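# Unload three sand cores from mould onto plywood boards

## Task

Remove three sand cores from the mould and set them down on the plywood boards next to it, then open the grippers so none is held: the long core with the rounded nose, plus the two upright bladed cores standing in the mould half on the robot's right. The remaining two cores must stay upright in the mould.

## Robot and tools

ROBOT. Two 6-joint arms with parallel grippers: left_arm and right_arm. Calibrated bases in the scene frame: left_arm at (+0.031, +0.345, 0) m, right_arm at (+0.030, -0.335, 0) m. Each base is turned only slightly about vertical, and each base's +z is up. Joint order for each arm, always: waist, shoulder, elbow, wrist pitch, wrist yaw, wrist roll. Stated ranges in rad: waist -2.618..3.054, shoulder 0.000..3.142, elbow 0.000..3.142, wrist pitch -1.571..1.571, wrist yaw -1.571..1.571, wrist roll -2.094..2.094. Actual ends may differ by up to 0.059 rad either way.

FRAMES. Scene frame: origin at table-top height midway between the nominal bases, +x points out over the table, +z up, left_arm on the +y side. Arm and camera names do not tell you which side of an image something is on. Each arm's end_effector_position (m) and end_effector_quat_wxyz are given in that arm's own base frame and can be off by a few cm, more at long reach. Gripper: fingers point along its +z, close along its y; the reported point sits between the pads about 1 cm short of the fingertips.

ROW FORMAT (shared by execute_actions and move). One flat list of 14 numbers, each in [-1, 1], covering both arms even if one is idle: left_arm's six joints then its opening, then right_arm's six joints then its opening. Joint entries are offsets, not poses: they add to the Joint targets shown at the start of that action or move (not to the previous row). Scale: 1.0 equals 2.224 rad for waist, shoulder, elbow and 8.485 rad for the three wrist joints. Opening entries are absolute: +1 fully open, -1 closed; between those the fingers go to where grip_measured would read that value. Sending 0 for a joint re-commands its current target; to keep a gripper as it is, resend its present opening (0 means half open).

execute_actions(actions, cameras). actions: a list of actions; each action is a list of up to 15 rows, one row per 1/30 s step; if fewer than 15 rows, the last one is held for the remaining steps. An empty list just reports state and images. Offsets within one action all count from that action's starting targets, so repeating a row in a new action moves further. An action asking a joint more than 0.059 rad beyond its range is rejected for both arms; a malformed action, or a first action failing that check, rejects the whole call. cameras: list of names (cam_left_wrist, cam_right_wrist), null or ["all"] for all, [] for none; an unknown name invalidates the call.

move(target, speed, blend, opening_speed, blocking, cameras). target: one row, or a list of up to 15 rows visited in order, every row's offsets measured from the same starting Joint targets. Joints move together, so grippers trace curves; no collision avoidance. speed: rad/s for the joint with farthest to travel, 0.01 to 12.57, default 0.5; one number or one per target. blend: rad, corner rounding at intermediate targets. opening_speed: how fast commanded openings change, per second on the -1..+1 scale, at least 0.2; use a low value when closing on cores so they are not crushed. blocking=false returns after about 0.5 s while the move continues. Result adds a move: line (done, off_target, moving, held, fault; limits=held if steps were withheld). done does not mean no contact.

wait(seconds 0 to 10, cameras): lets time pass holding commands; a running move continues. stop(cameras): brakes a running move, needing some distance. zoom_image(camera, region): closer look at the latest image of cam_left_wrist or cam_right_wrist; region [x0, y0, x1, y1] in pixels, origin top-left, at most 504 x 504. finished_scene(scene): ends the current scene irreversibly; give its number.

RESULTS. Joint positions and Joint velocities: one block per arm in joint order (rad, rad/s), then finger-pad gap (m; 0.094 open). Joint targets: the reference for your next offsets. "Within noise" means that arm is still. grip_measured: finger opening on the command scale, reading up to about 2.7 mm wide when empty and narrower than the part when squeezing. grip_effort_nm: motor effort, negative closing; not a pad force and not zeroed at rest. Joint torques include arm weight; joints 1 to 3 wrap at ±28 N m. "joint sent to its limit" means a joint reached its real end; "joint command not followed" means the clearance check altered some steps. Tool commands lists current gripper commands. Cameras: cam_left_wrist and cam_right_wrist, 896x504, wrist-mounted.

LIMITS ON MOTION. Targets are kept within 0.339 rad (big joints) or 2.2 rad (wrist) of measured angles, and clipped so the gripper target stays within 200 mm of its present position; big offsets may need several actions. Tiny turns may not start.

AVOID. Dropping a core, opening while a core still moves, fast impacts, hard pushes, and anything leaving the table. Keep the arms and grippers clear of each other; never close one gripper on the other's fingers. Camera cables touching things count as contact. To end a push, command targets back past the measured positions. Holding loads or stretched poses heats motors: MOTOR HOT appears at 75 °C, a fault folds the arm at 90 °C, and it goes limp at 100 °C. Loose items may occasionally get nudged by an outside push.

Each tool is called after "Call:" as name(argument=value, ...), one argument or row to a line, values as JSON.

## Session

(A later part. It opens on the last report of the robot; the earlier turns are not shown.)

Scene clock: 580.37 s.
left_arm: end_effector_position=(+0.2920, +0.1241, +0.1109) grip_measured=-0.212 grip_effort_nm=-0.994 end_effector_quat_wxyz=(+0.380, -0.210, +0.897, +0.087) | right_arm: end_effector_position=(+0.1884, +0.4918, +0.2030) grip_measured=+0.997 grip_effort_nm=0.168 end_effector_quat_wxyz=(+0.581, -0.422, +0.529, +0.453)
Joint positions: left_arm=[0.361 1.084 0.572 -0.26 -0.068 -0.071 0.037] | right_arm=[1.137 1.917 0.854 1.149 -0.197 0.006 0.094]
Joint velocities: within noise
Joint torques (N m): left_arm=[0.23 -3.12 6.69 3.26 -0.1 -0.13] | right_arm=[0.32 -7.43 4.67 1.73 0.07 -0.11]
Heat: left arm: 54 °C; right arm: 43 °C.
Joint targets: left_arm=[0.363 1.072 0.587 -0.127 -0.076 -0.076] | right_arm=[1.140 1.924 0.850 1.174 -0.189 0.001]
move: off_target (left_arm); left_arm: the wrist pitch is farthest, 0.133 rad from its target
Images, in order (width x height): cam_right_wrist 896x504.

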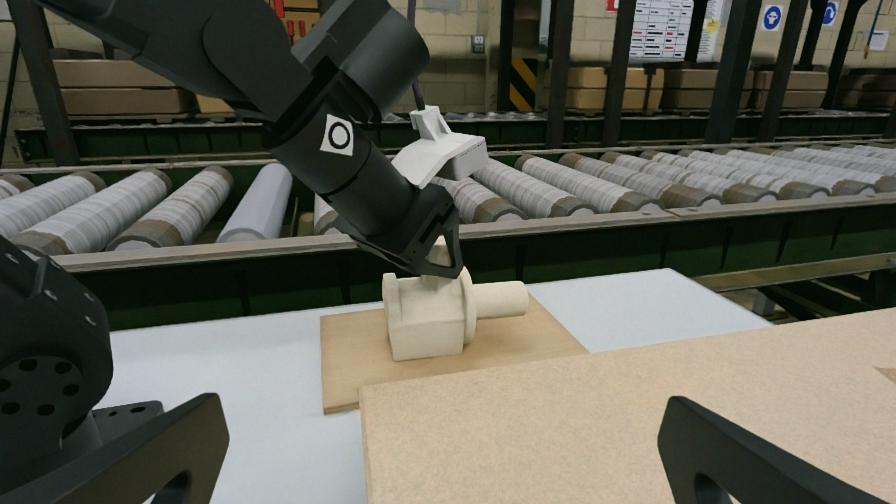

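Call:
move(
  target=[0,0.003,-0.0105,0.001,0,0,-0.6,0,0,0,0,0,0,1],
  speed=0.1,
  cameras=[],
)

Call:
move(
  target=[0,0.004,-0.0115,0.0005,0,0,-0.6,0,0,0,0,0,0,1],
  speed=0.1,
  cameras=["cam_right_wrist"],
)

Call:
zoom_image(
  camera="cam_right_wrist",
  region=[320, 200, 600, 420],
)

Scene clock: 584.50 s.
left_arm: end_effector_position=(+0.2938, +0.1248, +0.1103) grip_measured=-0.212 grip_effort_nm=-1.004 end_effector_quat_wxyz=(+0.388, -0.210, +0.893, +0.088) | right_arm: end_effector_position=(+0.1884, +0.4918, +0.2031) grip_measured=+0.997 grip_effort_nm=0.173 end_effector_quat_wxyz=(+0.581, -0.421, +0.529, +0.453)
Joint positions: left_arm=[0.361 1.084 0.556 -0.228 -0.068 -0.073 0.037] | right_arm=[1.137 1.917 0.854 1.149 -0.197 0.006 0.094]
Joint velocities: within noise
Joint torques (N m): left_arm=[0.18 -2.7 5.97 3 -0.11 -0.1] | right_arm=[0.34 -7.43 4.66 1.74 0.06 -0.11]
Heat: left arm: 54 °C; right arm: 43 °C.
Joint targets: left_arm=[0.363 1.079 0.564 -0.119 -0.076 -0.076] | right_arm=[1.140 1.924 0.850 1.174 -0.189 0.001]
move: off_target (left_arm); left_arm: the wrist pitch is farthest, 0.109 rad from its target
No camera images: "cameras" was empty.

Scene clock: 585.30 s.
left_arm: end_effector_position=(+0.2959, +0.1256, +0.1103) grip_measured=-0.212 grip_effort_nm=-0.999 end_effector_quat_wxyz=(+0.397, -0.210, +0.889, +0.089) | right_arm: end_effector_position=(+0.1884, +0.4918, +0.2031) grip_measured=+0.997 grip_effort_nm=0.173 end_effector_quat_wxyz=(+0.581, -0.421, +0.529, +0.453)
Joint positions: left_arm=[0.361 1.084 0.541 -0.193 -0.068 -0.073 0.037] | right_arm=[1.137 1.917 0.854 1.149 -0.197 0.006 0.094]
Joint velocities: within noise
Joint torques (N m): left_arm=[0.27 -2 5.19 2.72 -0.11 -0.11] | right_arm=[0.32 -7.42 4.68 1.74 0.07 -0.1]
Heat: left arm: 54 °C; right arm: 43 °C.
Joint targets: left_arm=[0.363 1.088 0.538 -0.115 -0.076 -0.076] | right_arm=[1.140 1.924 0.850 1.174 -0.189 0.001]
move: off_target (left_arm); left_arm: the wrist pitch is farthest, 0.078 rad from its target
Images, in order (width x height): cam_right_wrist 896x504.

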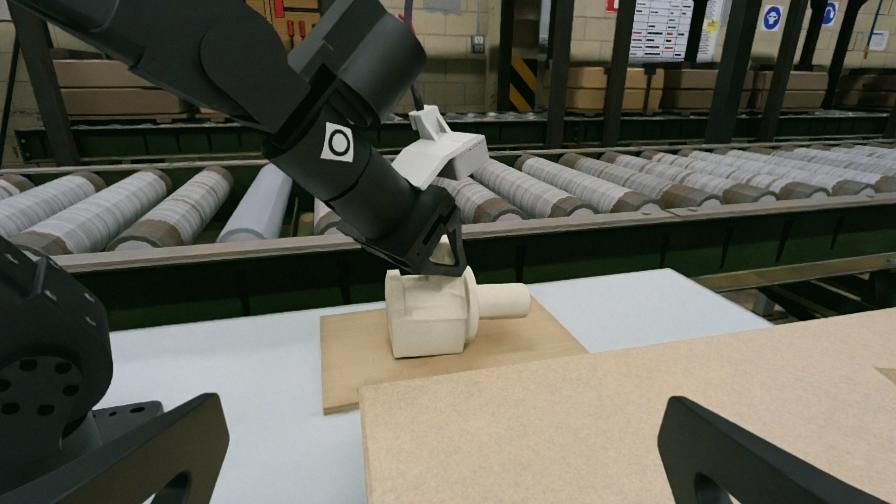

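Scaled by 1.800.

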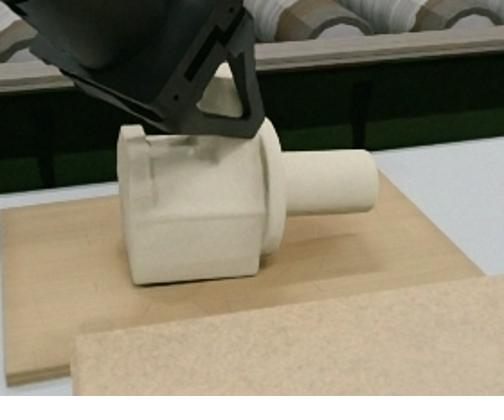

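Call:
move(
  target=[0,0.001,0,-0.0065,0,0,-0.6,0,0,0,0,0,0,1],
  speed=0.1,
  cameras=["cam_right_wrist"],
)

Call:
zoom_image(
  camera="cam_right_wrist",
  region=[320, 200, 600, 420],
)

Scene clock: 589.83 s.
left_arm: end_effector_position=(+0.2954, +0.1254, +0.1096) grip_measured=-0.212 grip_effort_nm=-0.999 end_effector_quat_wxyz=(+0.395, -0.210, +0.890, +0.089) | right_arm: end_effector_position=(+0.1884, +0.4918, +0.2031) grip_measured=+0.997 grip_effort_nm=0.173 end_effector_quat_wxyz=(+0.581, -0.421, +0.529, +0.453)
Joint positions: left_arm=[0.361 1.084 0.541 -0.196 -0.068 -0.073 0.037] | right_arm=[1.137 1.917 0.854 1.149 -0.197 0.006 0.094]
Joint velocities: within noise
Joint torques (N m): left_arm=[0.23 -1.92 5.18 2.14 -0.11 -0.09] | right_arm=[0.32 -7.41 4.66 1.73 0.07 -0.1]
Heat: left arm: 54 °C; right arm: 43 °C.
Joint targets: left_arm=[0.363 1.090 0.538 -0.170 -0.076 -0.076] | right_arm=[1.140 1.924 0.850 1.174 -0.189 0.001]
move: done
Images, in order (width x height): cam_right_wrist 896x504.

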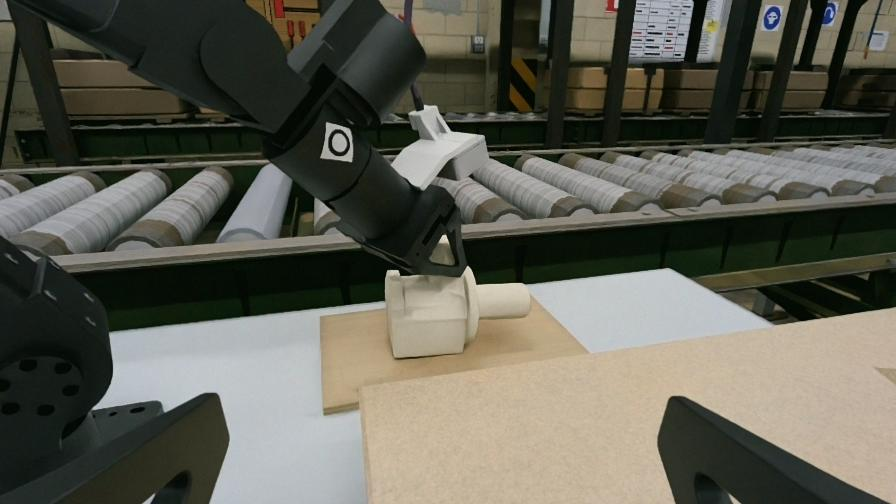

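Scaled by 1.800.

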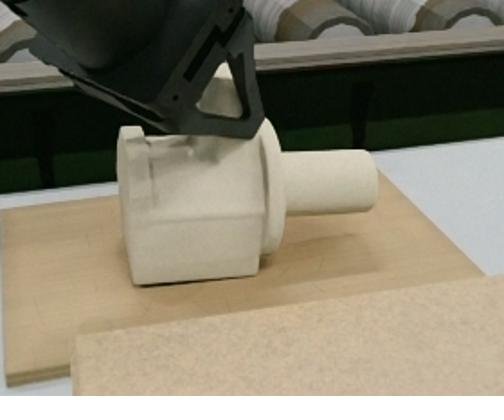

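Call:
move(
  target=[0,0,0,0,0,0,-0.02,0,0,0,0,0,0,1],
  opening_speed=0.25,
  cameras=["cam_right_wrist"],
)

Call:
zoom_image(
  camera="cam_right_wrist",
  region=[320, 200, 600, 420],
)

Scene clock: 595.13 s.
left_arm: end_effector_position=(+0.2952, +0.1268, +0.1101) grip_measured=-0.022 grip_effort_nm=0.144 end_effector_quat_wxyz=(+0.396, -0.211, +0.889, +0.092) | right_arm: end_effector_position=(+0.1884, +0.4918, +0.2032) grip_measured=+0.997 grip_effort_nm=0.168 end_effector_quat_wxyz=(+0.581, -0.421, +0.529, +0.453)
Joint positions: left_arm=[0.361 1.084 0.541 -0.193 -0.075 -0.073 0.046] | right_arm=[1.137 1.917 0.854 1.15 -0.197 0.006 0.094]
Joint velocities: left_arm=[within noise] | right_arm=[-0.007 0.012 -0.007 -0.168 -0.037 0.007 -0.002]
Joint torques (N m): left_arm=[0.13 -1.91 5.19 2.1 -0.01 -0.09] | right_arm=[0.34 -7.45 4.64 1.73 0.07 -0.11]
Heat: left arm: 52 °C; right arm: 43 °C.
Joint targets: left_arm=[0.363 1.090 0.538 -0.170 -0.076 -0.076] | right_arm=[1.140 1.924 0.850 1.174 -0.189 0.001]
move: done
Images, in order (width x height): cam_right_wrist 896x504.

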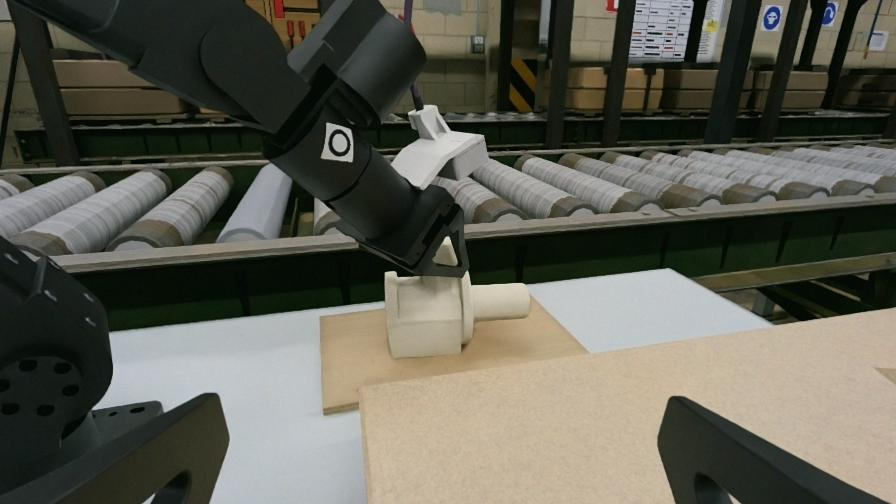

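Scaled by 1.800.

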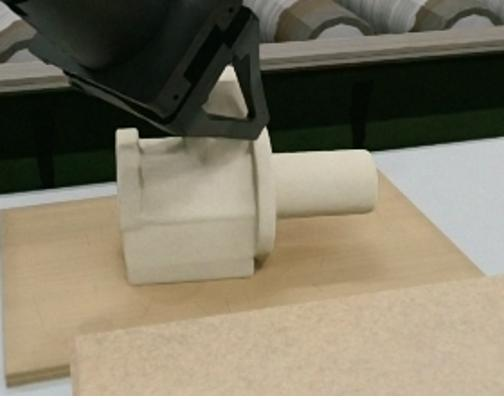

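Call:
move(
  target=[
    [0,0,0,0,0,0,0.2,0,0,0,0,0,0,1],
    [0,-0.0126,0.1017,-0.03,0,0,0.2,0,0,0,0,0,0,1],
    [0,-0.02,0.2,-0.05,0,0,0.2,0,0,0,0,0,0,1],
  ],
  speed=0.5,
  opening_speed=1.0,
  blend=0.03,
)

Scene clock: 600.13 s.
left_arm: end_effector_position=(+0.3051, +0.1305, +0.2262) grip_measured=+0.198 grip_effort_nm=0.134 end_effector_quat_wxyz=(+0.416, -0.210, +0.880, +0.094) | right_arm: end_effector_position=(+0.1884, +0.4918, +0.2032) grip_measured=+0.997 grip_effort_nm=0.173 end_effector_quat_wxyz=(+0.581, -0.421, +0.529, +0.453)
Joint positions: left_arm=[0.361 1.06 0.962 -0.594 -0.075 -0.073 0.056] | right_arm=[1.137 1.917 0.854 1.15 -0.197 0.006 0.094]
Joint velocities: within noise
Joint torques (N m): left_arm=[0.1 -3.38 7.42 1.9 -0.02 -0.08] | right_arm=[0.34 -7.43 4.66 1.74 0.07 -0.11]
Heat: left arm: 51 °C; right arm: 43 °C.
Joint targets: left_arm=[0.363 1.046 0.983 -0.594 -0.076 -0.076] | right_arm=[1.140 1.924 0.850 1.174 -0.189 0.001]
move: done; blend cut to 0 rad at target 1

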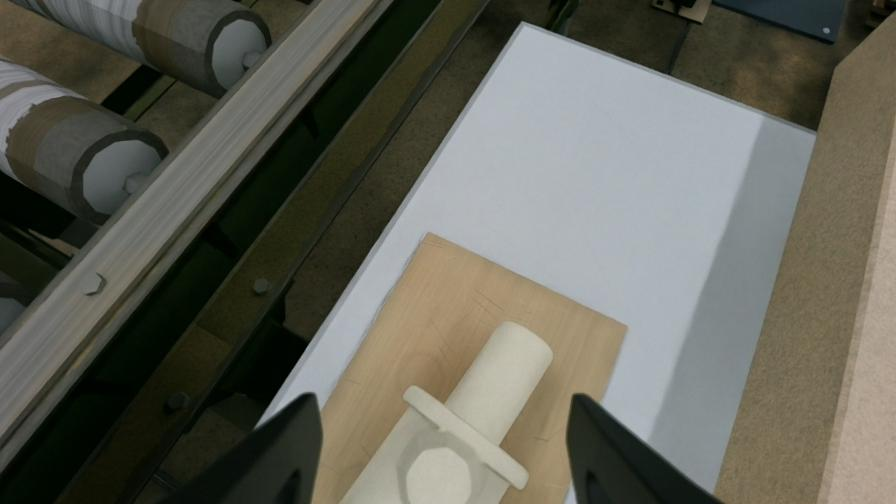

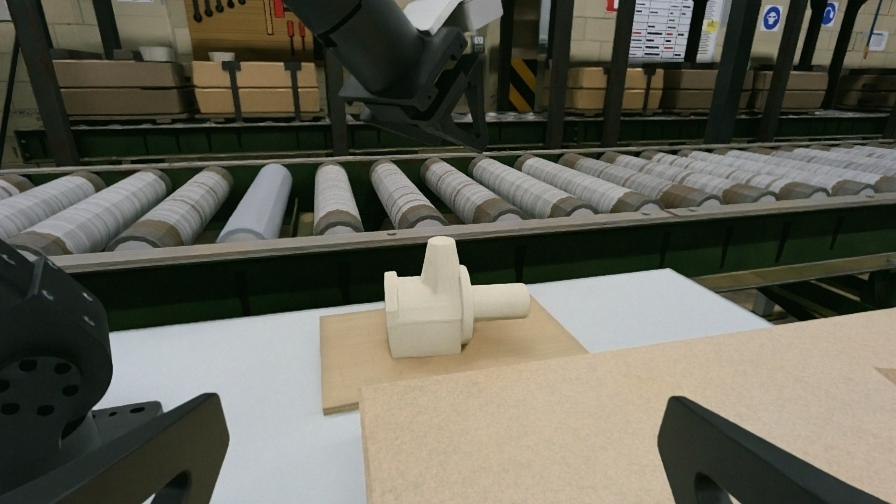

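Call:
finished_scene(
  scene=1,
)

The scene is finished: the task was done.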